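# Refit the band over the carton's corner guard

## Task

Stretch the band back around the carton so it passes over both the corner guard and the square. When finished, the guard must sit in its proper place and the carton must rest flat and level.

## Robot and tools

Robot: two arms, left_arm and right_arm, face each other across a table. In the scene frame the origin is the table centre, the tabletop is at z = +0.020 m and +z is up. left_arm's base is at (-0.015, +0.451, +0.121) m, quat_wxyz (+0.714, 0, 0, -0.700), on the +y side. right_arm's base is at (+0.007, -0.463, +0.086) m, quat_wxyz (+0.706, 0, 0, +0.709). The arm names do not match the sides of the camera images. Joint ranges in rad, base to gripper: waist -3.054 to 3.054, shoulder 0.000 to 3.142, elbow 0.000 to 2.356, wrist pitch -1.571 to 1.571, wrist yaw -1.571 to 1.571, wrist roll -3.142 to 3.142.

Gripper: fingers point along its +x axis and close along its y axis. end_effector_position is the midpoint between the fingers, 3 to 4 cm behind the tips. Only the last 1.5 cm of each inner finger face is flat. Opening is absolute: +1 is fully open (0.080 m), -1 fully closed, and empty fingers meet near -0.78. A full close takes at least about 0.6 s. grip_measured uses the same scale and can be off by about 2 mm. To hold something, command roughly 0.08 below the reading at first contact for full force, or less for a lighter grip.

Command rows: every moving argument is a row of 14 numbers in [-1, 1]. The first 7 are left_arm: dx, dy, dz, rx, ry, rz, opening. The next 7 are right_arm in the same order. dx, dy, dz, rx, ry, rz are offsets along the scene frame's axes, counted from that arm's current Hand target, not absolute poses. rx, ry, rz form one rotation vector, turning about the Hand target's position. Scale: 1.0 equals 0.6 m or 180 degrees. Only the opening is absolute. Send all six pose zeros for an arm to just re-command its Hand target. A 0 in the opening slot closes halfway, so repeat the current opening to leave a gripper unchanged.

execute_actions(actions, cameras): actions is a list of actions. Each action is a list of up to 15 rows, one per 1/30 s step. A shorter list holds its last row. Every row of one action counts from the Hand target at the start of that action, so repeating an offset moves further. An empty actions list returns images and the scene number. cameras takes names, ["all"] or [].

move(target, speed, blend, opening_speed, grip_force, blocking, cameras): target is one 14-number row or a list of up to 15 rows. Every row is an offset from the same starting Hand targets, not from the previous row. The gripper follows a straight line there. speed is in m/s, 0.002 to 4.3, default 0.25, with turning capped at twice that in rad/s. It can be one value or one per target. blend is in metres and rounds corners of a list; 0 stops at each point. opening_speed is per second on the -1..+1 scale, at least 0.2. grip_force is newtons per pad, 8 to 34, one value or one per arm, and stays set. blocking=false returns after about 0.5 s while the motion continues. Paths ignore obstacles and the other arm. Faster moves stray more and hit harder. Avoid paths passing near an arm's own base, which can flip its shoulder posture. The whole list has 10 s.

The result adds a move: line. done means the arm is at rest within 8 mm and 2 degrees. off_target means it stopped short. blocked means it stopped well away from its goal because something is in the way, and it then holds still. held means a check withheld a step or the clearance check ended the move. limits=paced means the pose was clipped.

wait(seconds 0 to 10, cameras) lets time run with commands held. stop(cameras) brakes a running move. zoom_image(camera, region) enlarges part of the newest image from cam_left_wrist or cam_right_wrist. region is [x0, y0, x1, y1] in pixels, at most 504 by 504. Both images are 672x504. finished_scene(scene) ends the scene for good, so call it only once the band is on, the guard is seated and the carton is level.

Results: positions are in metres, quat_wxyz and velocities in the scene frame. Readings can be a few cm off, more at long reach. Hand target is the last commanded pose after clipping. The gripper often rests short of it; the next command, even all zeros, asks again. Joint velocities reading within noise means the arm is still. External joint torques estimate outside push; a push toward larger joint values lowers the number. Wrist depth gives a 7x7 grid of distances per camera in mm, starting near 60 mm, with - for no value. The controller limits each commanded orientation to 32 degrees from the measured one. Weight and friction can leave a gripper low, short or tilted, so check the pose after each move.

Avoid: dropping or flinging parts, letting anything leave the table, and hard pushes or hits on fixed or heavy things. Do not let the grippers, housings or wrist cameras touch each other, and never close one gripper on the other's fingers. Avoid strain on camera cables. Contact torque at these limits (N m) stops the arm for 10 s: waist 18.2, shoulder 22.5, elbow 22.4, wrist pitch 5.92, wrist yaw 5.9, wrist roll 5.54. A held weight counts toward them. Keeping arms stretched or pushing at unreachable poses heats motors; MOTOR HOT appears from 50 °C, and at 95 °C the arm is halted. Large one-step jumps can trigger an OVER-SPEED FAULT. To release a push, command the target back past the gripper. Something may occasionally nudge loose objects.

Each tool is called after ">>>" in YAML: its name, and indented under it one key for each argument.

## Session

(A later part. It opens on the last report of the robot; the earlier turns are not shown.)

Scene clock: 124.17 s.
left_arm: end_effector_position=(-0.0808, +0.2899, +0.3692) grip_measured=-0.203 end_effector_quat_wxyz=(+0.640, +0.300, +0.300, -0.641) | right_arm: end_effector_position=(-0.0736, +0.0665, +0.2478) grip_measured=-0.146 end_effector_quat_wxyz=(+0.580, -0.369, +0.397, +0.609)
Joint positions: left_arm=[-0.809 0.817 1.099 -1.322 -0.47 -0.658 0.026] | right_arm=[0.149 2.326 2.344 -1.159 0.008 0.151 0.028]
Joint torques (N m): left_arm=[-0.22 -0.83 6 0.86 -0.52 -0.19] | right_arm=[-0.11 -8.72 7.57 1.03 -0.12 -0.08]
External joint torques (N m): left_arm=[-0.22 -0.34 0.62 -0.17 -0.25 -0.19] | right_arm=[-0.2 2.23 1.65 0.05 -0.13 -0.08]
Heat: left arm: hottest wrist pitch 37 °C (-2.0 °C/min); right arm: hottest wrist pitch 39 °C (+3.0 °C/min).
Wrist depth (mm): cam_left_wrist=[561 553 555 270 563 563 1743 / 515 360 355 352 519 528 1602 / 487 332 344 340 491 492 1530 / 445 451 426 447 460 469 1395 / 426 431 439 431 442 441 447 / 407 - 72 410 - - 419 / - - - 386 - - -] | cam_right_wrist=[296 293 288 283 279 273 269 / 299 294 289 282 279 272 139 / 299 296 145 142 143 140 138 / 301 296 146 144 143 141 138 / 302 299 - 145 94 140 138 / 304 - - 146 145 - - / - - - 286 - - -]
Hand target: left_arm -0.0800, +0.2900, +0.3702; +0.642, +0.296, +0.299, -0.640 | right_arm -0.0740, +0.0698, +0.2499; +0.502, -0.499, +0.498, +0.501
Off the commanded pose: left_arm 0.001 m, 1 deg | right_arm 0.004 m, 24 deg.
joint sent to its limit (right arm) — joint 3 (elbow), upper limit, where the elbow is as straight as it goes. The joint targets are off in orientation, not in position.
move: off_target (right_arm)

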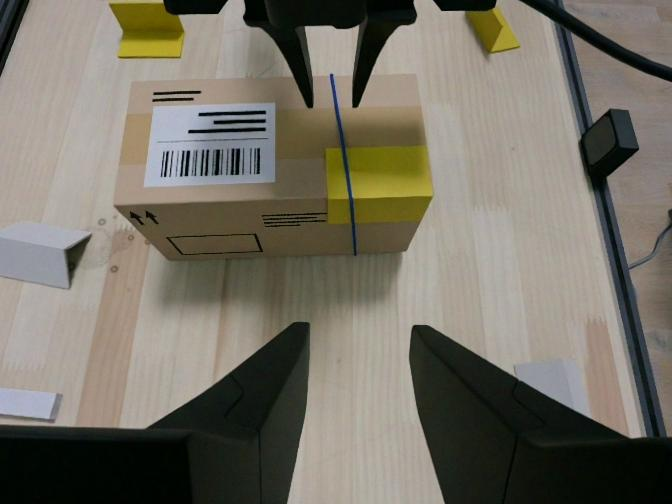

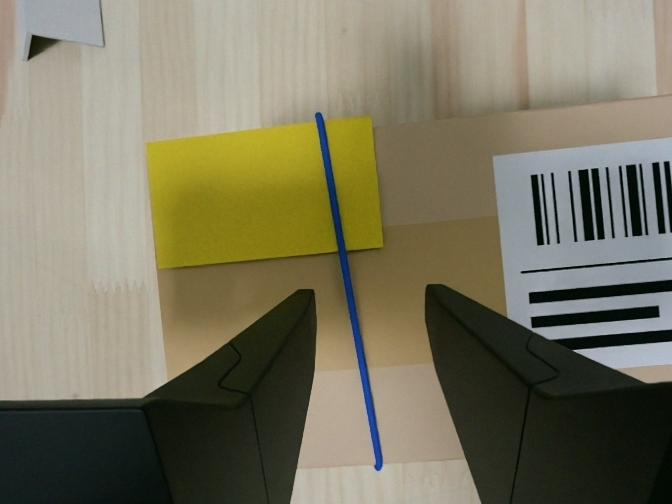

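>>> move:
  target: [0,0,0,0,0,0,-0.2,0.0083,-0.0913,-0.0323,0.0833,0,0,-0.18]
  speed: 0.2
  cameras: ["all"]

Scene clock: 132.03 s.
left_arm: end_effector_position=(-0.0808, +0.2900, +0.3691) grip_measured=-0.203 end_effector_quat_wxyz=(+0.640, +0.300, +0.300, -0.641) | right_arm: end_effector_position=(-0.0690, +0.0171, +0.2240) grip_measured=-0.176 end_effector_quat_wxyz=(+0.560, -0.433, +0.430, +0.560)
Joint positions: left_arm=[-0.809 0.817 1.099 -1.322 -0.47 -0.659 0.026] | right_arm=[0.167 2.232 2.14 -1.225 0.045 0.162 0.027]
Joint torques (N m): left_arm=[-0.32 -0.89 6.02 0.84 -0.53 -0.18] | right_arm=[0.14 -10.38 5.22 0.48 0.14 0.11]
External joint torques (N m): left_arm=[-0.32 -0.42 0.63 -0.2 -0.26 -0.19] | right_arm=[0.15 -0.08 -0.57 -0.24 0.11 0.11]
Heat: left arm: hottest wrist pitch 37 °C (-2.0 °C/min); right arm: hottest wrist pitch 38 °C (+2.0 °C/min).
Wrist depth (mm): cam_left_wrist=[557 544 562 331 569 574 1810 / 522 359 358 360 519 532 1647 / 485 331 335 341 493 495 1482 / 451 451 426 437 459 465 1378 / 429 428 434 434 439 438 443 / 406 - 72 411 - - 415 / - - - 389 - - -] | cam_right_wrist=[- 108 111 110 110 110 109 / - 114 114 113 114 113 113 / - 117 116 117 116 116 116 / 266 121 122 - 120 120 119 / 274 125 124 271 94 265 268 / 280 - - 279 - - - / - - - 290 - - -]
Hand target: left_arm -0.0800, +0.2900, +0.3702; +0.642, +0.296, +0.299, -0.640 | right_arm -0.0690, +0.0151, +0.2306; +0.563, -0.429, +0.428, +0.562
Off the commanded pose: left_arm 0.001 m, 1 deg | right_arm 0.007 m, 1 deg.
move: done

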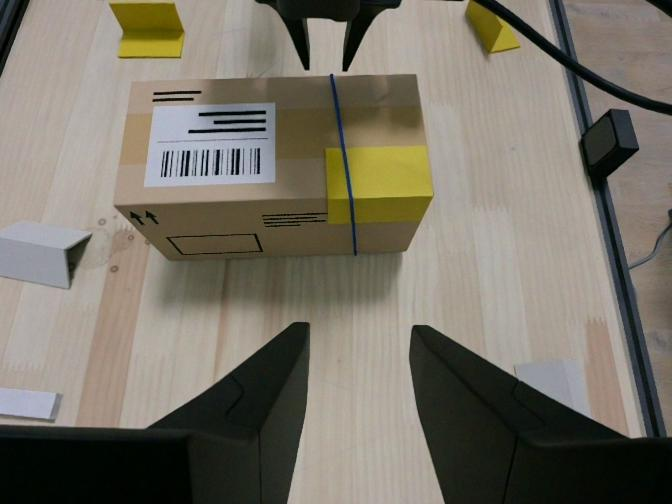

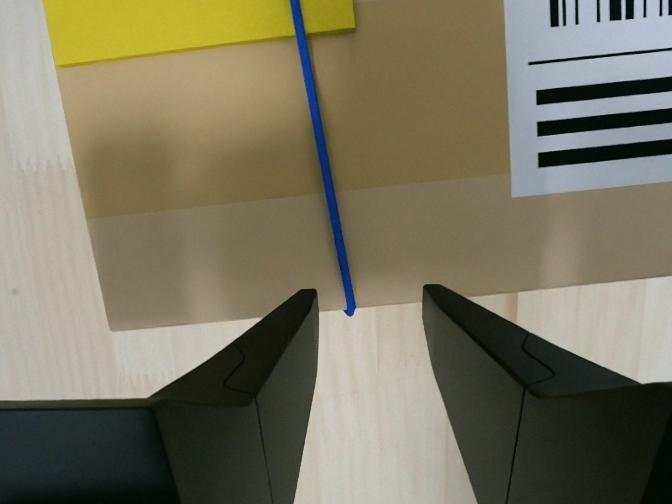

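>>> move:
  target: [0,0,0,0,0,0,-0.2,-0.0083,-0.0067,-0.015,0,0,0,-0.18]
  speed: 0.08
  cameras: ["cam_right_wrist"]

Scene clock: 136.43 s.
left_arm: end_effector_position=(-0.0808, +0.2900, +0.3691) grip_measured=-0.203 end_effector_quat_wxyz=(+0.640, +0.300, +0.300, -0.641) | right_arm: end_effector_position=(-0.0736, +0.0121, +0.2149) grip_measured=-0.176 end_effector_quat_wxyz=(+0.559, -0.435, +0.431, +0.559)
Joint positions: left_arm=[-0.809 0.817 1.099 -1.322 -0.47 -0.659 0.026] | right_arm=[0.179 2.21 2.068 -1.181 0.048 0.174 0.027]
Joint torques (N m): left_arm=[-0.25 -0.81 6.02 0.85 -0.51 -0.18] | right_arm=[0.28 -10.21 5.24 0.76 0.13 0.13]
External joint torques (N m): left_arm=[-0.25 -0.39 0.67 -0.18 -0.25 -0.19] | right_arm=[0.37 0.07 -0.6 0.05 0.09 0.13]
Heat: left arm: hottest wrist pitch 37 °C (-1.0 °C/min); right arm: hottest elbow 37 °C (+1.0 °C/min).
Wrist depth (mm): cam_left_wrist=[567 541 561 346 569 569 1756 / 518 360 358 359 520 535 1602 / 482 331 335 338 485 496 1510 / 448 447 426 446 460 468 483 / 427 433 435 437 439 433 445 / 409 - 72 406 - 401 417 / - - - 388 - - -] | cam_right_wrist=[- 102 102 101 101 101 101 / - 105 104 104 105 104 104 / - 108 108 109 108 108 107 / 254 112 112 111 111 111 111 / 265 262 114 260 94 257 260 / 271 - - 270 - - - / - - - 280 278 - -]
Hand target: left_arm -0.0800, +0.2900, +0.3702; +0.642, +0.296, +0.299, -0.640 | right_arm -0.0739, +0.0111, +0.2215; +0.563, -0.430, +0.428, +0.562
Off the commanded pose: left_arm 0.001 m, 1 deg | right_arm 0.007 m, 1 deg.
move: done
Images, in order (width x height): cam_right_wrist 672x504.

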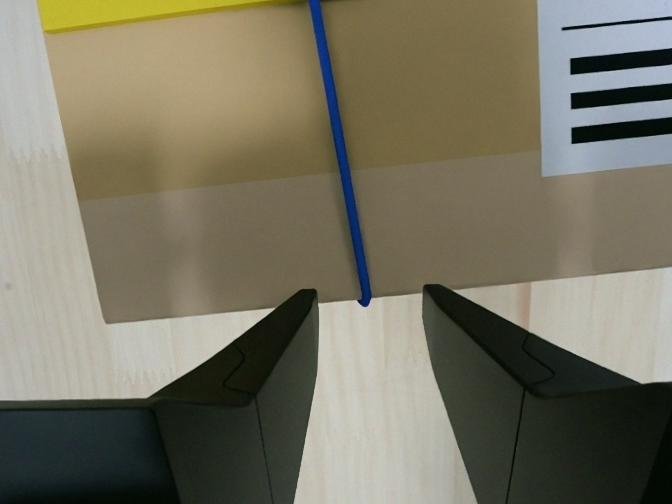

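>>> move:
  target:
    - [0,0,0,0,0,0,-0.2,0,0,-0.0075,0,0,0,-0.18]
    - [0,0,0,0,0,0,-0.2,0,0,-0.0075,0,0,0,-1]
  speed: 0.05
  opening_speed: 1.0
  cameras: ["cam_right_wrist"]

Scene clock: 140.37 s.
left_arm: end_effector_position=(-0.0808, +0.2900, +0.3691) grip_measured=-0.203 end_effector_quat_wxyz=(+0.640, +0.300, +0.300, -0.641) | right_arm: end_effector_position=(-0.0739, +0.0119, +0.2108) grip_measured=-0.771 end_effector_quat_wxyz=(+0.559, -0.435, +0.431, +0.559)
Joint positions: left_arm=[-0.809 0.817 1.099 -1.322 -0.47 -0.659 0.026] | right_arm=[0.18 2.207 2.046 -1.161 0.048 0.174 0]
Joint torques (N m): left_arm=[-0.3 -0.8 5.97 0.86 -0.52 -0.19] | right_arm=[0.18 -10.23 5.29 0.77 0.13 0.13]
External joint torques (N m): left_arm=[-0.3 -0.39 0.63 -0.17 -0.26 -0.2] | right_arm=[0.17 0.07 -0.61 0.04 0.1 0.13]
Heat: left arm: hottest wrist pitch 38 °C (+0.0 °C/min); right arm: hottest elbow 37 °C (+0.0 °C/min).
Wrist depth (mm): cam_left_wrist=[563 550 566 339 561 584 1731 / 525 361 355 358 514 536 1670 / 487 331 335 340 497 503 1510 / 452 451 430 441 455 467 479 / 426 427 437 433 445 437 452 / 405 - 72 412 - - 417 / - - - 388 - - -] | cam_right_wrist=[- 99 99 98 - 98 98 / - 101 101 101 101 100 100 / 105 105 105 103 104 104 103 / - 107 108 108 108 107 106 / 261 261 111 89 253 257 255 / 266 264 - - - - 261 / - - - - - - -]
Hand target: left_arm -0.0800, +0.2900, +0.3702; +0.642, +0.296, +0.299, -0.640 | right_arm -0.0741, +0.0110, +0.2169; +0.562, -0.430, +0.428, +0.562
Off the commanded pose: left_arm 0.001 m, 1 deg | right_arm 0.006 m, 1 deg.
move: done
Images, in order (width x height): cam_right_wrist 672x504.

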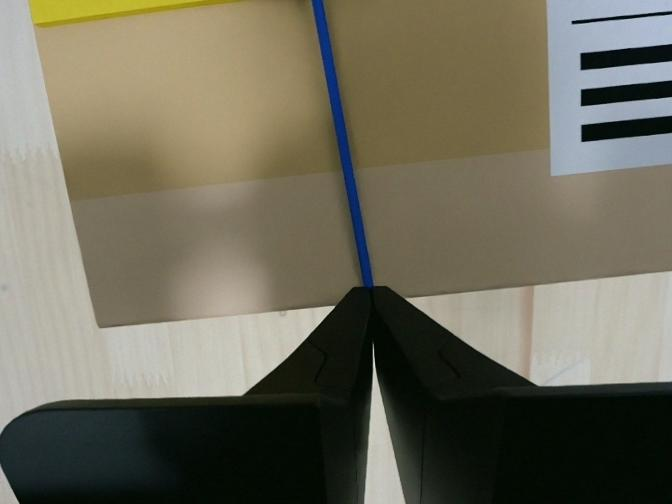

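>>> move:
  target: [0,0,0,0,0,0,-0.2,0,-0.015,0.02,0,0,0,-1]
  speed: 0.06
  cameras: ["cam_right_wrist","cam_left_wrist"]

Scene clock: 142.17 s.
left_arm: end_effector_position=(-0.0808, +0.2900, +0.3691) grip_measured=-0.203 end_effector_quat_wxyz=(+0.640, +0.300, +0.300, -0.641) | right_arm: end_effector_position=(-0.0734, +0.0042, +0.2235) grip_measured=-0.772 end_effector_quat_wxyz=(+0.560, -0.432, +0.430, +0.560)
Joint positions: left_arm=[-0.809 0.817 1.099 -1.322 -0.47 -0.659 0.026] | right_arm=[0.182 2.168 2.034 -1.182 0.049 0.178 0]
Joint torques (N m): left_arm=[-0.31 -0.83 6 0.86 -0.5 -0.16] | right_arm=[0.3 -10.01 5.27 0.49 0.14 0.12]
External joint torques (N m): left_arm=[-0.31 -0.38 0.64 -0.17 -0.24 -0.16] | right_arm=[0.3 0.07 -0.64 -0.25 0.1 0.12]
Heat: left arm: hottest wrist pitch 38 °C (+0.0 °C/min); right arm: hottest elbow 36 °C (-1.0 °C/min).
Wrist depth (mm): cam_left_wrist=[563 554 571 557 570 580 1743 / 515 360 359 359 515 536 1670 / 485 331 336 337 487 501 484 / 439 449 445 440 459 466 1437 / 430 428 437 437 441 437 449 / 412 - 72 412 - - 419 / - - - 387 - - -] | cam_right_wrist=[- 111 111 111 110 110 110 / - 115 115 113 115 114 114 / 259 118 118 117 117 116 116 / 266 122 122 122 121 261 261 / 274 272 270 88 266 269 269 / 281 279 - - - - 274 / - - - - - - -]
Hand target: left_arm -0.0800, +0.2900, +0.3702; +0.642, +0.296, +0.299, -0.640 | right_arm -0.0739, +0.0021, +0.2290; +0.563, -0.430, +0.428, +0.562
Off the commanded pose: left_arm 0.001 m, 1 deg | right_arm 0.006 m, 1 deg.
move: done

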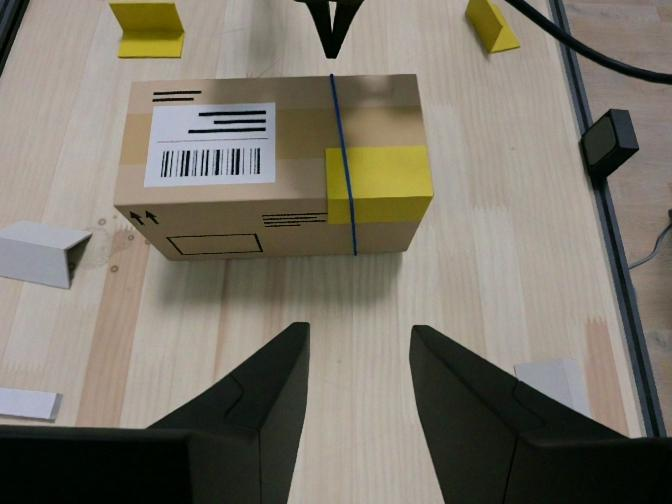

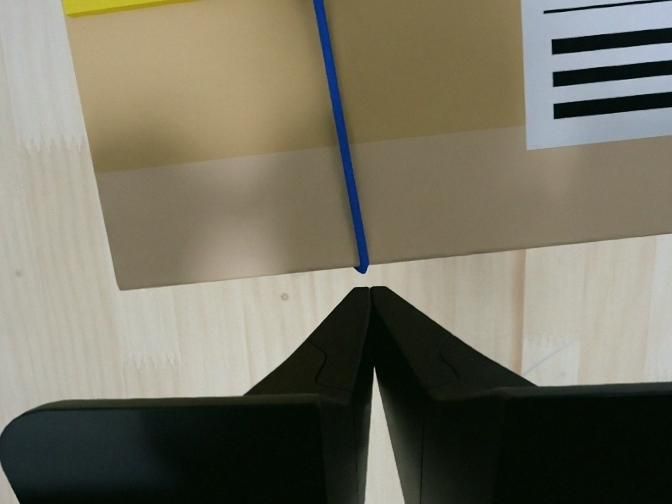

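>>> move:
  target:
    - [0,0,0,0,0,0,-0.2,-0.003,0.0165,0,0,0,0,-0.2]
    - [0,0,0,0,0,0,-0.2,-0.003,0.0165,-0.0275,0,0,0,-0.2]
  speed: [0.06,0.05]
  cameras: ["cam_right_wrist"]

Scene clock: 146.07 s.
left_arm: end_effector_position=(-0.0808, +0.2900, +0.3691) grip_measured=-0.203 end_effector_quat_wxyz=(+0.640, +0.300, +0.300, -0.641) | right_arm: end_effector_position=(-0.0750, +0.0126, +0.2135) grip_measured=-0.204 end_effector_quat_wxyz=(+0.562, -0.429, +0.428, +0.563)
Joint positions: left_arm=[-0.809 0.817 1.099 -1.322 -0.47 -0.659 0.026] | right_arm=[0.182 2.196 2.035 -1.146 0.049 0.178 0.026]
Joint torques (N m): left_arm=[-0.32 -0.84 5.96 0.85 -0.51 -0.19] | right_arm=[0.25 -8.71 5.32 0.81 0.14 0.11]
External joint torques (N m): left_arm=[-0.32 -0.39 0.58 -0.19 -0.25 -0.19] | right_arm=[0.25 1.36 -0.49 0.07 0.1 0.11]
Heat: left arm: hottest wrist pitch 38 °C (+0.0 °C/min); right arm: hottest shoulder 37 °C (+8.1 °C/min).
Wrist depth (mm): cam_left_wrist=[563 544 563 324 563 544 1810 / 522 360 355 360 517 535 1602 / 486 330 336 341 481 498 1446 / 467 449 423 453 460 464 1411 / 428 430 435 434 441 438 438 / 409 - 72 409 - 390 418 / - - - 387 - - -] | cam_right_wrist=[- 102 102 101 101 101 101 / - 105 104 104 104 104 103 / - 107 108 108 107 107 106 / 256 111 111 110 110 109 111 / 262 261 113 258 92 256 256 / 268 - 64 268 - - - / - - - 276 81 - -]
Hand target: left_arm -0.0800, +0.2900, +0.3702; +0.642, +0.296, +0.299, -0.640 | right_arm -0.0758, +0.0120, +0.2125; +0.563, -0.429, +0.428, +0.562
Off the commanded pose: left_arm 0.001 m, 1 deg | right_arm 0.001 m, 0 deg.
move: done
Images, in order (width x height): cam_right_wrist 672x504.

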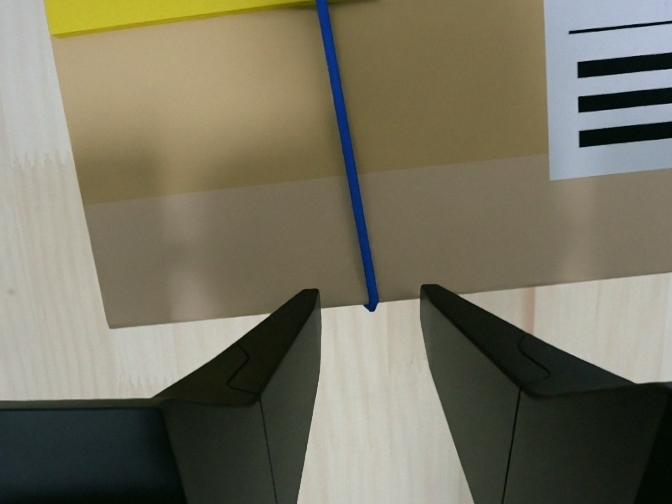

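>>> move:
  target: [0,0,0,0,0,0,-0.2,0.001,0,-0.011,0,0,0,-0.2]
  speed: 0.04
  cameras: ["cam_right_wrist"]

Scene clock: 147.70 s.
left_arm: end_effector_position=(-0.0808, +0.2900, +0.3691) grip_measured=-0.203 end_effector_quat_wxyz=(+0.640, +0.300, +0.300, -0.641) | right_arm: end_effector_position=(-0.0750, +0.0127, +0.2077) grip_measured=-0.204 end_effector_quat_wxyz=(+0.562, -0.429, +0.428, +0.563)
Joint positions: left_arm=[-0.809 0.817 1.099 -1.322 -0.47 -0.659 0.026] | right_arm=[0.182 2.194 2.01 -1.123 0.049 0.178 0.026]
Joint torques (N m): left_arm=[-0.32 -0.84 5.98 0.85 -0.51 -0.17] | right_arm=[0.12 -8.72 4.69 1.06 0.1 0.07]
External joint torques (N m): left_arm=[-0.33 -0.41 0.63 -0.18 -0.24 -0.17] | right_arm=[0.12 1.56 -1.26 0.3 0.07 0.07]
Heat: left arm: hottest wrist pitch 38 °C (+0.0 °C/min); right arm: hottest shoulder 38 °C (+9.0 °C/min).
Wrist depth (mm): cam_left_wrist=[565 541 569 350 565 575 1756 / 521 359 357 359 518 538 1635 / 487 338 337 343 489 500 1501 / 472 452 426 440 460 462 1403 / 429 432 435 435 441 437 446 / 407 - 72 412 - - 420 / - - - 390 - - -] | cam_right_wrist=[- 99 99 98 - 98 98 / - 102 101 100 101 100 99 / 105 105 104 103 103 - 102 / - 107 107 108 107 106 105 / 259 110 109 254 92 251 252 / 264 - 64 262 - - - / - - - 272 81 - -]
Hand target: left_arm -0.0800, +0.2900, +0.3702; +0.642, +0.296, +0.299, -0.640 | right_arm -0.0751, +0.0120, +0.2059; +0.563, -0.429, +0.428, +0.562
Off the commanded pose: left_arm 0.001 m, 1 deg | right_arm 0.002 m, 0 deg.
move: done
Images, in order (width x height): cam_right_wrist 672x504.

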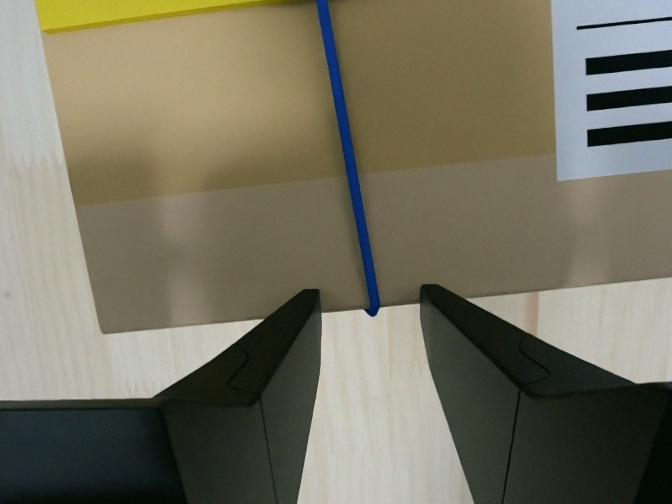

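>>> move:
  target: [0,0,0,0,0,0,-0.2,0.001,0,-0.0067,0,0,0,-0.2]
  speed: 0.04
  cameras: ["cam_right_wrist"]

Scene clock: 149.20 s.
left_arm: end_effector_position=(-0.0808, +0.2900, +0.3691) grip_measured=-0.203 end_effector_quat_wxyz=(+0.640, +0.300, +0.300, -0.641) | right_arm: end_effector_position=(-0.0749, +0.0124, +0.2068) grip_measured=-0.204 end_effector_quat_wxyz=(+0.563, -0.427, +0.427, +0.564)
Joint positions: left_arm=[-0.809 0.817 1.099 -1.322 -0.47 -0.659 0.026] | right_arm=[0.182 2.187 1.993 -1.107 0.049 0.178 0.026]
Joint torques (N m): left_arm=[-0.32 -0.85 5.98 0.83 -0.5 -0.18] | right_arm=[0 -8.11 4.59 1.2 0.1 0.03]
External joint torques (N m): left_arm=[-0.32 -0.38 0.59 -0.2 -0.24 -0.18] | right_arm=[-0.08 2 -1.28 0.45 0.07 0.03]
Heat: left arm: hottest wrist pitch 38 °C (+0.0 °C/min); right arm: hottest shoulder 38 °C (+9.1 °C/min).
Wrist depth (mm): cam_left_wrist=[559 549 563 353 563 594 1769 / 518 360 359 357 514 536 1602 / 487 330 334 341 494 497 1510 / 447 454 433 457 459 464 482 / 427 430 441 438 437 437 446 / 411 - 72 410 - - 418 / - - - 387 - - -] | cam_right_wrist=[- 100 99 98 - 98 97 / - 102 101 101 101 100 99 / - 105 105 104 103 - 102 / - 107 107 107 107 106 105 / 260 110 109 254 92 251 251 / 263 - 64 262 - - - / - - - 269 81 - -]
Hand target: left_arm -0.0800, +0.2900, +0.3702; +0.642, +0.296, +0.299, -0.640 | right_arm -0.0745, +0.0120, +0.2019; +0.563, -0.430, +0.428, +0.562
Off the commanded pose: left_arm 0.001 m, 1 deg | right_arm 0.005 m, 0 deg.
move: done
Images, in order (width x height): cam_right_wrist 672x504.

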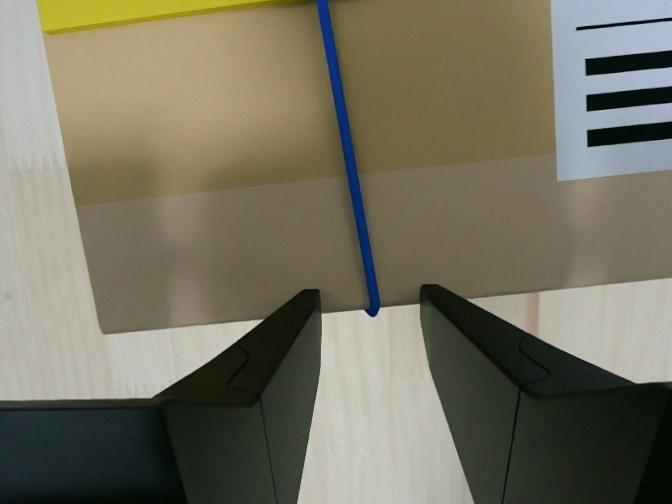

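>>> move:
  target:
    - [0,0,0,0,0,0,-0.2,0,0,0.003,0,0,0,-1]
    - [0,0,0,0,0,0,-0.2,0,-0.017,0.02,0,0,0,-1]
  speed: [0.04,0.06]
  opening_speed: 1.2
  cameras: ["cam_right_wrist"]

Scene clock: 152.13 s.
left_arm: end_effector_position=(-0.0808, +0.2900, +0.3691) grip_measured=-0.203 end_effector_quat_wxyz=(+0.640, +0.300, +0.300, -0.641) | right_arm: end_effector_position=(-0.0746, +0.0064, +0.2086) grip_measured=-0.769 end_effector_quat_wxyz=(+0.562, -0.430, +0.428, +0.563)
Joint positions: left_arm=[-0.809 0.817 1.099 -1.322 -0.47 -0.659 0.026] | right_arm=[0.184 2.165 1.967 -1.109 0.051 0.179 0]
Joint torques (N m): left_arm=[-0.22 -0.83 5.97 0.86 -0.51 -0.18] | right_arm=[0.3 -10.28 4.86 -0.07 0.08 0.14]
External joint torques (N m): left_arm=[-0.22 -0.37 0.57 -0.18 -0.25 -0.18] | right_arm=[0.3 -0.29 -1.02 -0.82 0.04 0.14]
Heat: left arm: hottest wrist pitch 38 °C (+0.0 °C/min); right arm: hottest shoulder 38 °C (+9.1 °C/min).
Wrist depth (mm): cam_left_wrist=[554 553 563 553 562 574 1769 / 520 361 355 359 515 535 1635 / 487 331 337 346 488 501 1602 / 442 451 429 443 455 467 1395 / 430 429 434 436 441 437 445 / 406 - 72 410 - 393 419 / - - - 387 - - -] | cam_right_wrist=[- 98 98 98 - 97 96 / - 100 100 100 100 99 98 / - 104 103 102 102 - 101 / - 106 105 - 106 105 245 / 258 257 255 88 251 253 251 / 263 260 - - - - 256 / - - - - - - -]
Hand target: left_arm -0.0800, +0.2900, +0.3702; +0.642, +0.296, +0.299, -0.640 | right_arm -0.0747, +0.0018, +0.2140; +0.562, -0.430, +0.428, +0.562
Off the commanded pose: left_arm 0.001 m, 1 deg | right_arm 0.007 m, 0 deg.
move: done
Images, in order (width x height): cam_right_wrist 672x504.

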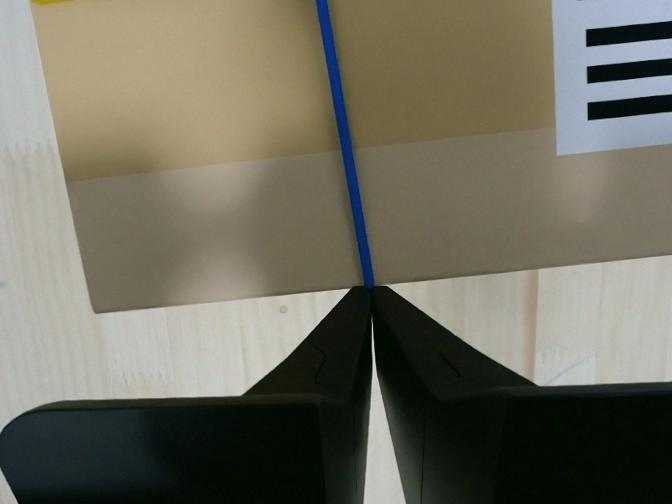

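>>> move:
  target:
    - [0,0,0,0,0,0,-0.2,0,-0.005,0.01,0,0,0,-1]
    - [0,0,0,0,0,0,-0.2,-0.042,-0.005,0.01,0,0,0,-1]
  speed: 0.06
  blend: [0.003,0]
  cameras: ["all"]

Scene clock: 155.90 s.
left_arm: end_effector_position=(-0.0808, +0.2900, +0.3691) grip_measured=-0.203 end_effector_quat_wxyz=(+0.640, +0.300, +0.300, -0.641) | right_arm: end_effector_position=(-0.0978, -0.0019, +0.2166) grip_measured=-0.769 end_effector_quat_wxyz=(+0.562, -0.431, +0.429, +0.561)
Joint positions: left_arm=[-0.809 0.817 1.099 -1.322 -0.47 -0.659 0.026] | right_arm=[0.241 2.159 1.991 -1.148 0.067 0.235 0]
Joint torques (N m): left_arm=[-0.3 -0.85 6 0.85 -0.51 -0.19] | right_arm=[0.38 -8.29 7.61 0.08 0.06 0.14]
External joint torques (N m): left_arm=[-0.31 -0.35 0.6 -0.18 -0.25 -0.19] | right_arm=[0.38 1.48 1.87 -0.63 0.01 0.14]
Heat: left arm: hottest wrist pitch 38 °C (+0.0 °C/min); right arm: hottest shoulder 39 °C (+10.0 °C/min).
Wrist depth (mm): cam_left_wrist=[559 545 570 561 567 567 1756 / 522 361 354 359 519 536 1743 / 485 333 338 338 512 498 1540 / 444 449 441 441 461 464 1387 / 426 430 437 433 439 440 452 / 409 - 72 410 - - 417 / - - - 388 - - -] | cam_right_wrist=[233 103 104 104 104 103 103 / 240 108 107 106 107 107 106 / 247 246 110 110 110 109 109 / 255 255 114 113 254 254 255 / 263 262 261 88 259 262 261 / 269 269 - - - - 268 / - - - - - - -]
Hand target: left_arm -0.0800, +0.2900, +0.3702; +0.642, +0.296, +0.299, -0.640 | right_arm -0.0998, -0.0012, +0.2199; +0.563, -0.430, +0.428, +0.562
Off the commanded pose: left_arm 0.001 m, 1 deg | right_arm 0.004 m, 0 deg.
move: done; blend cut to 0 m at target 1

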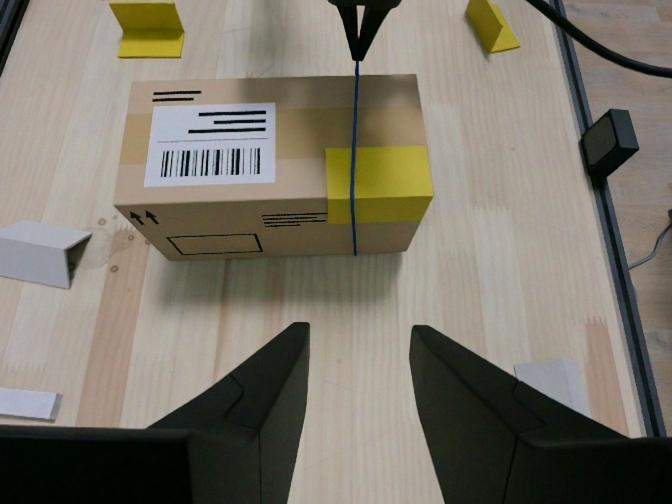

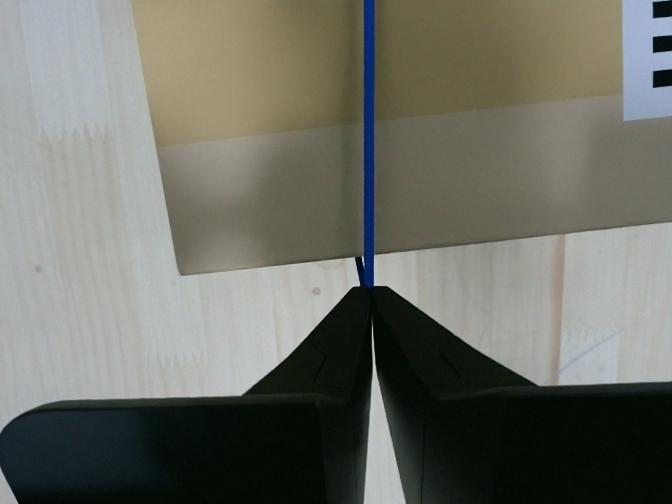

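>>> zoom_image:
  camera: "cam_right_wrist"
  region: [310, 210, 430, 310]

>>> zoom_image:
  camera: "cam_left_wrist"
  region: [280, 50, 450, 270]

Scaled by 4.200.

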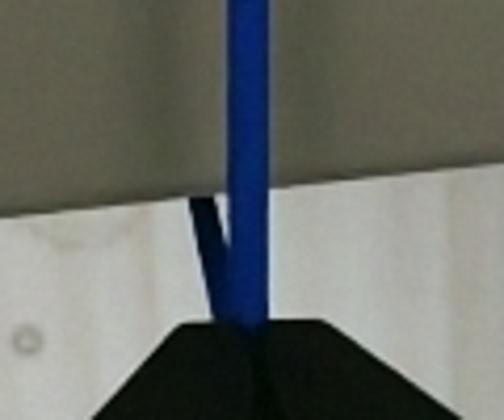

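Scaled by 2.291.

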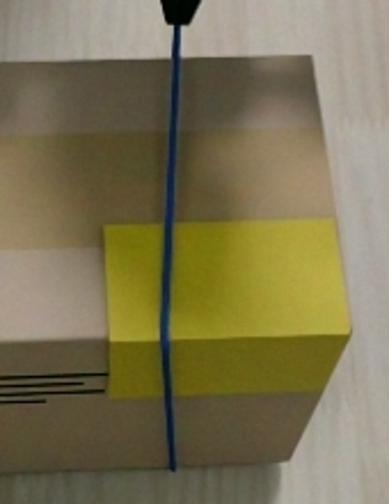

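>>> move:
  target:
    - [0,0,0,0,0,0,-0.2,0,0.0195,-0.0173,0,0,0,-1]
    - [0,0,0,0,0,0,-0.2,0,0.0195,-0.0173,0,0,0,-0.2]
    - [0,0,0,0,0,0,-0.2,0,-0.01,0.08,0,0,0,-0.2]
    - [0,0,0,0,0,0,-0.2,0.0663,-0.4145,0.3,0.25,0,0,-0.2]
  speed: [0.06,0.06,0.15,0.35]
  blend: [0,0,0.02,0]
  opening_speed: 1.0
  cameras: ["all"]

Scene clock: 169.23 s.
left_arm: end_effector_position=(-0.0808, +0.2900, +0.3691) grip_measured=-0.203 end_effector_quat_wxyz=(+0.640, +0.300, +0.300, -0.641) | right_arm: end_effector_position=(-0.0601, -0.2496, +0.4011) grip_measured=-0.204 end_effector_quat_wxyz=(+0.683, -0.181, +0.180, +0.684)
Joint positions: left_arm=[-0.809 0.817 1.099 -1.322 -0.47 -0.659 0.026] | right_arm=[0.678 0.812 1.133 -0.952 0.58 0.38 0.026]
Joint torques (N m): left_arm=[-0.31 -0.85 5.99 0.85 -0.52 -0.16] | right_arm=[0.31 -1.03 5.41 1.21 0.37 0.12]
External joint torques (N m): left_arm=[-0.31 -0.38 0.6 -0.18 -0.26 -0.17] | right_arm=[0.32 -0.33 -0.35 -0.21 0.15 0.12]
Heat: left arm: hottest wrist pitch 38 °C (+1.0 °C/min); right arm: hottest shoulder 38 °C (+10.1 °C/min).
Wrist depth (mm): cam_left_wrist=[563 548 563 569 578 573 1756 / 521 358 357 359 513 540 1624 / 486 332 336 335 502 498 1464 / 451 451 425 441 460 465 480 / 428 430 436 437 442 441 447 / 404 - 72 408 - 399 418 / - - - 389 - - -] | cam_right_wrist=[3130 2821 2930 2657 2930 3007 2787 / 2597 2380 769 767 732 730 2308 / 2116 719 647 454 452 644 657 / 1858 586 566 484 498 559 552 / 1555 529 - 494 92 497 490 / 1402 - 64 452 - - - / - - - 409 - - -]
Hand target: left_arm -0.0800, +0.2900, +0.3702; +0.642, +0.296, +0.299, -0.640 | right_arm -0.0601, -0.2499, +0.3998; +0.684, -0.182, +0.180, +0.683
Off the commanded pose: left_arm 0.001 m, 1 deg | right_arm 0.001 m, 0 deg.
move: done

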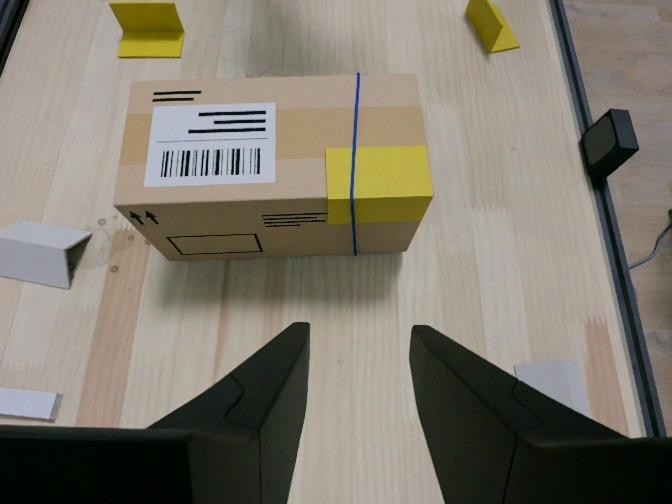

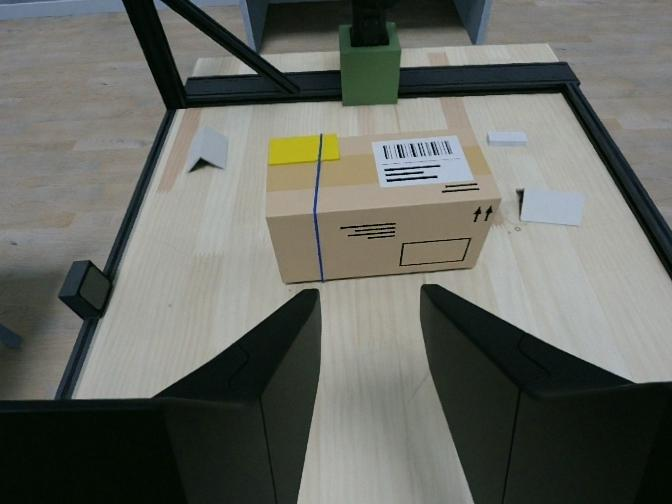

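>>> move:
  target:
    - [-0.0183,-0.2558,-0.217,0.2222,0,0,-0.35,0,0,0,0,0,0,-0.2]
    - [-0.0183,-0.2558,-0.2628,0.2222,0,0,-0.35,0,0,0,0,0,0,-0.2]
  speed: [0.3,0.08]
  blend: [0.01,0]
  cameras: ["all"]

Scene clock: 175.67 s.
left_arm: end_effector_position=(-0.0913, +0.1352, +0.2164) grip_measured=-0.347 end_effector_quat_wxyz=(+0.507, +0.495, +0.498, -0.501) | right_arm: end_effector_position=(-0.0600, -0.2496, +0.4012) grip_measured=-0.204 end_effector_quat_wxyz=(+0.683, -0.181, +0.180, +0.684)
Joint positions: left_arm=[-0.259 1.778 1.344 -1.123 -0.006 -0.249 0.019] | right_arm=[0.678 0.812 1.133 -0.952 0.581 0.38 0.026]
Joint torques (N m): left_arm=[0.25 -5.63 4.93 0.21 0.17 0.19] | right_arm=[0.29 -0.99 5.45 1.2 0.38 0.14]
External joint torques (N m): left_arm=[0.22 1.14 -0.4 -0.14 0.19 0.19] | right_arm=[0.29 -0.33 -0.23 -0.2 0.17 0.14]
Heat: left arm: hottest wrist pitch 38 °C (+1.0 °C/min); right arm: hottest shoulder 37 °C (+9.1 °C/min).
Wrist depth (mm): cam_left_wrist=[- 102 101 101 101 100 223 / - 106 108 106 106 107 239 / - 111 112 111 110 111 252 / 118 118 119 117 115 117 268 / 281 283 279 279 283 284 285 / 299 296 72 297 - 300 - / - - - 323 - - -] | cam_right_wrist=[3218 2821 397 360 2688 2787 2893 / 2484 2405 769 500 762 735 2308 / 2077 701 646 453 438 642 664 / 1799 586 568 487 495 561 555 / 1565 529 - 498 92 496 491 / 1437 - 64 451 - - - / - - - 411 - - -]
Hand target: left_arm -0.0909, +0.1365, +0.2126; +0.502, +0.498, +0.500, -0.499 | right_arm -0.0600, -0.2499, +0.3999; +0.684, -0.182, +0.180, +0.683
Off the commanded pose: left_arm 0.004 m, 1 deg | right_arm 0.001 m, 0 deg.
move: done

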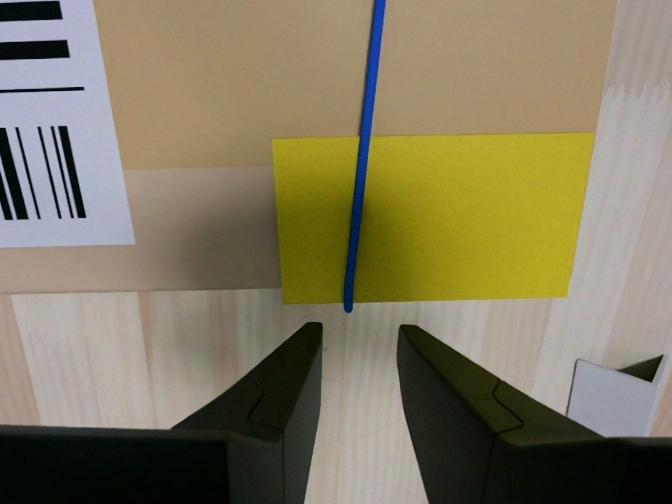

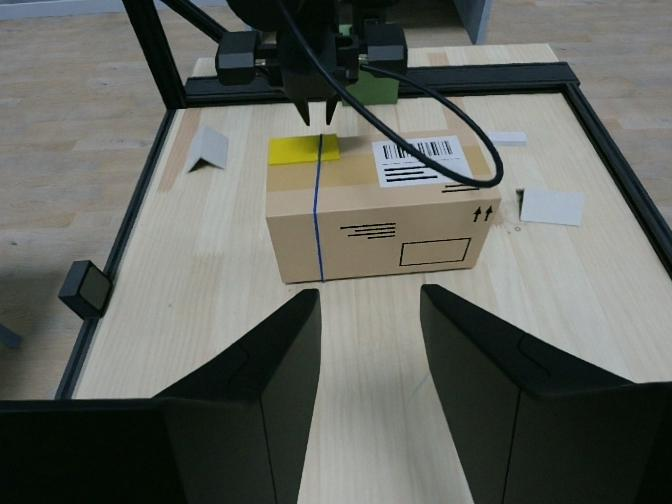

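>>> move:
  target:
    - [0.0033,-0.0083,-0.0267,0,0,0,-0.35,0,0,0,0,0,0,-0.2]
    - [0.0033,-0.0083,-0.0267,0,0,0,-1,0,0,0,0,0,0,-0.2]
    - [0.0033,0.0117,0.005,0,0,0,-1,0,0,0,0,0,0,-0.2]
  speed: [0.05,0.05,0.06]
  opening_speed: 1.0
  cameras: ["cam_left_wrist"]

Scene clock: 182.30 s.
left_arm: end_effector_position=(-0.0882, +0.1392, +0.2114) grip_measured=-0.769 end_effector_quat_wxyz=(+0.503, +0.499, +0.500, -0.498) | right_arm: end_effector_position=(-0.0600, -0.2496, +0.4012) grip_measured=-0.204 end_effector_quat_wxyz=(+0.683, -0.181, +0.180, +0.684)
Joint positions: left_arm=[-0.252 1.775 1.32 -1.114 -0.005 -0.239 0] | right_arm=[0.678 0.812 1.133 -0.952 0.581 0.38 0.026]
Joint torques (N m): left_arm=[-0.43 -8.26 5 -0.77 0.12 -0.05] | right_arm=[0.23 -1.13 5.41 1.21 0.39 0.13]
External joint torques (N m): left_arm=[-0.41 -1.51 -0.29 -1.09 0.13 -0.05] | right_arm=[0.24 -0.45 -0.28 -0.19 0.17 0.12]
Heat: left arm: hottest wrist pitch 38 °C (+1.0 °C/min); right arm: hottest elbow 36 °C (-1.0 °C/min).
Wrist depth (mm): cam_left_wrist=[- 98 95 95 97 95 217 / - 101 101 103 101 101 231 / - 107 108 104 104 107 244 / 113 112 115 110 111 112 259 / 277 278 277 116 278 277 279 / 296 297 - 73 289 299 287 / - - - - - - -] | cam_right_wrist=[3174 2787 412 370 2688 2821 2753 / 2539 2356 754 492 744 737 2240 / 2116 701 651 454 439 653 659 / 1889 586 570 480 498 563 552 / 1544 523 - 495 92 497 489 / - - 64 451 - - - / - - - 412 - - -]
Hand target: left_arm -0.0890, +0.1434, +0.2156; +0.502, +0.498, +0.500, -0.499 | right_arm -0.0600, -0.2499, +0.3999; +0.684, -0.182, +0.180, +0.683
Off the commanded pose: left_arm 0.006 m, 0 deg | right_arm 0.001 m, 0 deg.
move: done
Images, in order (width x height): cam_left_wrist 672x504.

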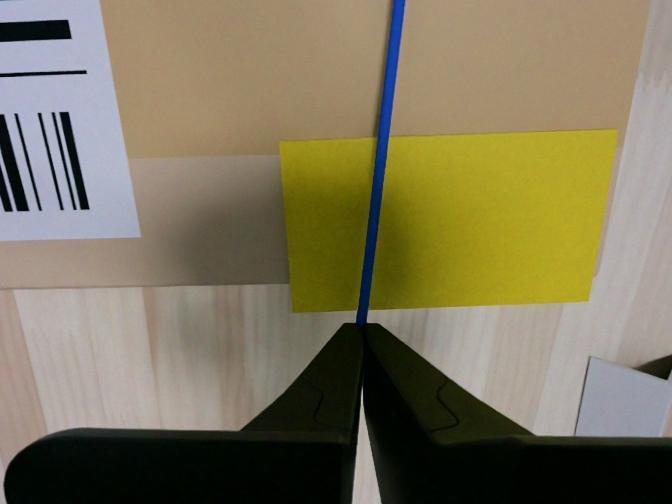

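>>> move:
  target:
    - [0,0.015,0.0117,0,0,0,-1,0,0,0,0,0,0,-0.2]
    - [-0.0275,0.015,0.0117,0,0,0,-1,0,0,0,0,0,0,-0.2]
    - [-0.0275,-0.0165,-0.0202,0,0,0,-1,0,0,0,0,0,0,-0.2]
    - [-0.0275,-0.0165,-0.0202,0,0,0,-0.3,0,0,0,0,0,0,-0.2]
    - [-0.0275,0,0.1,0,0,0,-0.3,0,0,0,0,0,0,-0.2]
    - [0.015,0.2443,0.2577,-0.2222,0,0,-0.3,0,0,0,0,0,0,-0.2]
  speed: [0.06,0.06,0.06,0.06,0.12,0.3]
  blend: [0.003,0,0,0,0.02,0]
  opening_speed: 0.8
  cameras: ["all"]

Scene clock: 192.07 s.
left_arm: end_effector_position=(-0.0808, +0.2900, +0.3710) grip_measured=-0.303 end_effector_quat_wxyz=(+0.639, +0.297, +0.300, -0.642) | right_arm: end_effector_position=(-0.0600, -0.2496, +0.4012) grip_measured=-0.204 end_effector_quat_wxyz=(+0.683, -0.181, +0.180, +0.684)
Joint positions: left_arm=[-0.809 0.815 1.104 -1.322 -0.47 -0.658 0.021] | right_arm=[0.678 0.812 1.133 -0.952 0.581 0.38 0.026]
Joint torques (N m): left_arm=[-0.24 -0.59 5.47 0.86 -0.5 -0.2] | right_arm=[0.31 -1.06 5.45 1.22 0.37 0.13]
External joint torques (N m): left_arm=[-0.24 -0.11 0.12 -0.16 -0.24 -0.2] | right_arm=[0.31 -0.34 -0.34 -0.21 0.16 0.13]
Heat: left arm: hottest wrist pitch 37 °C (+0.0 °C/min); right arm: hottest elbow 36 °C (-1.0 °C/min).
Wrist depth (mm): cam_left_wrist=[563 555 570 581 581 588 1756 / 520 364 360 363 526 544 1706 / 481 332 335 334 502 500 1501 / 452 448 423 444 461 468 1411 / 427 427 440 437 442 439 445 / 407 413 72 401 - - 423 / - - - 382 - - -] | cam_right_wrist=[3130 2930 2821 937 2821 2821 2893 / 2597 2457 754 744 719 749 2308 / 2116 723 651 454 451 642 678 / 1858 583 564 487 498 557 549 / 1555 525 - 495 92 498 491 / 1419 - 64 452 - - - / - - - 407 - - -]
Hand target: left_arm -0.0799, +0.2901, +0.3702; +0.642, +0.296, +0.299, -0.640 | right_arm -0.0600, -0.2499, +0.3999; +0.684, -0.182, +0.180, +0.683
Off the commanded pose: left_arm 0.001 m, 0 deg | right_arm 0.001 m, 0 deg.
move: done

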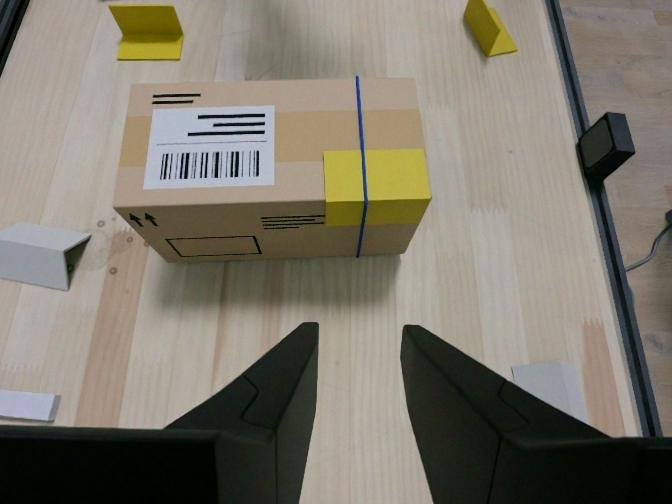

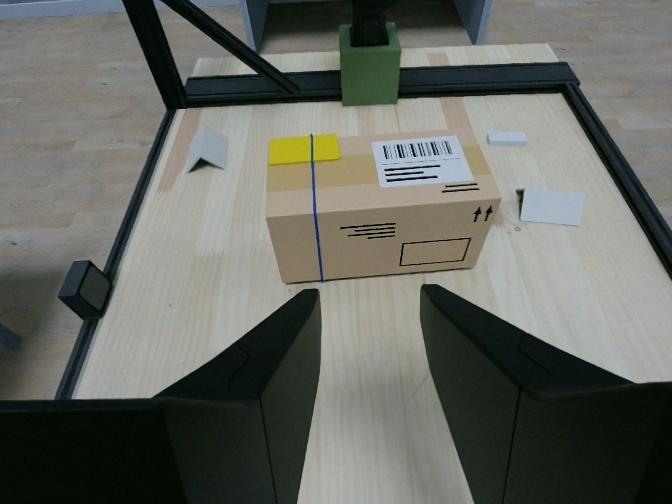

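>>> zoom_image:
  camera: "cam_left_wrist"
  region: [280, 60, 450, 270]

>>> zoom_image:
  camera: "cam_right_wrist"
  region: [250, 120, 410, 290]

Scaled by 2.400.

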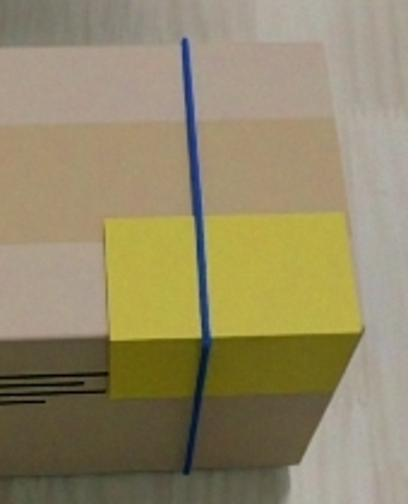

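Scaled by 2.965.

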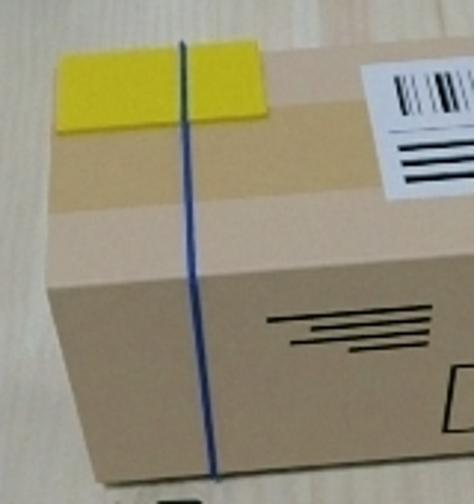

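>>> finished_scene:
  scene: 1

The scene is finished: the task was done.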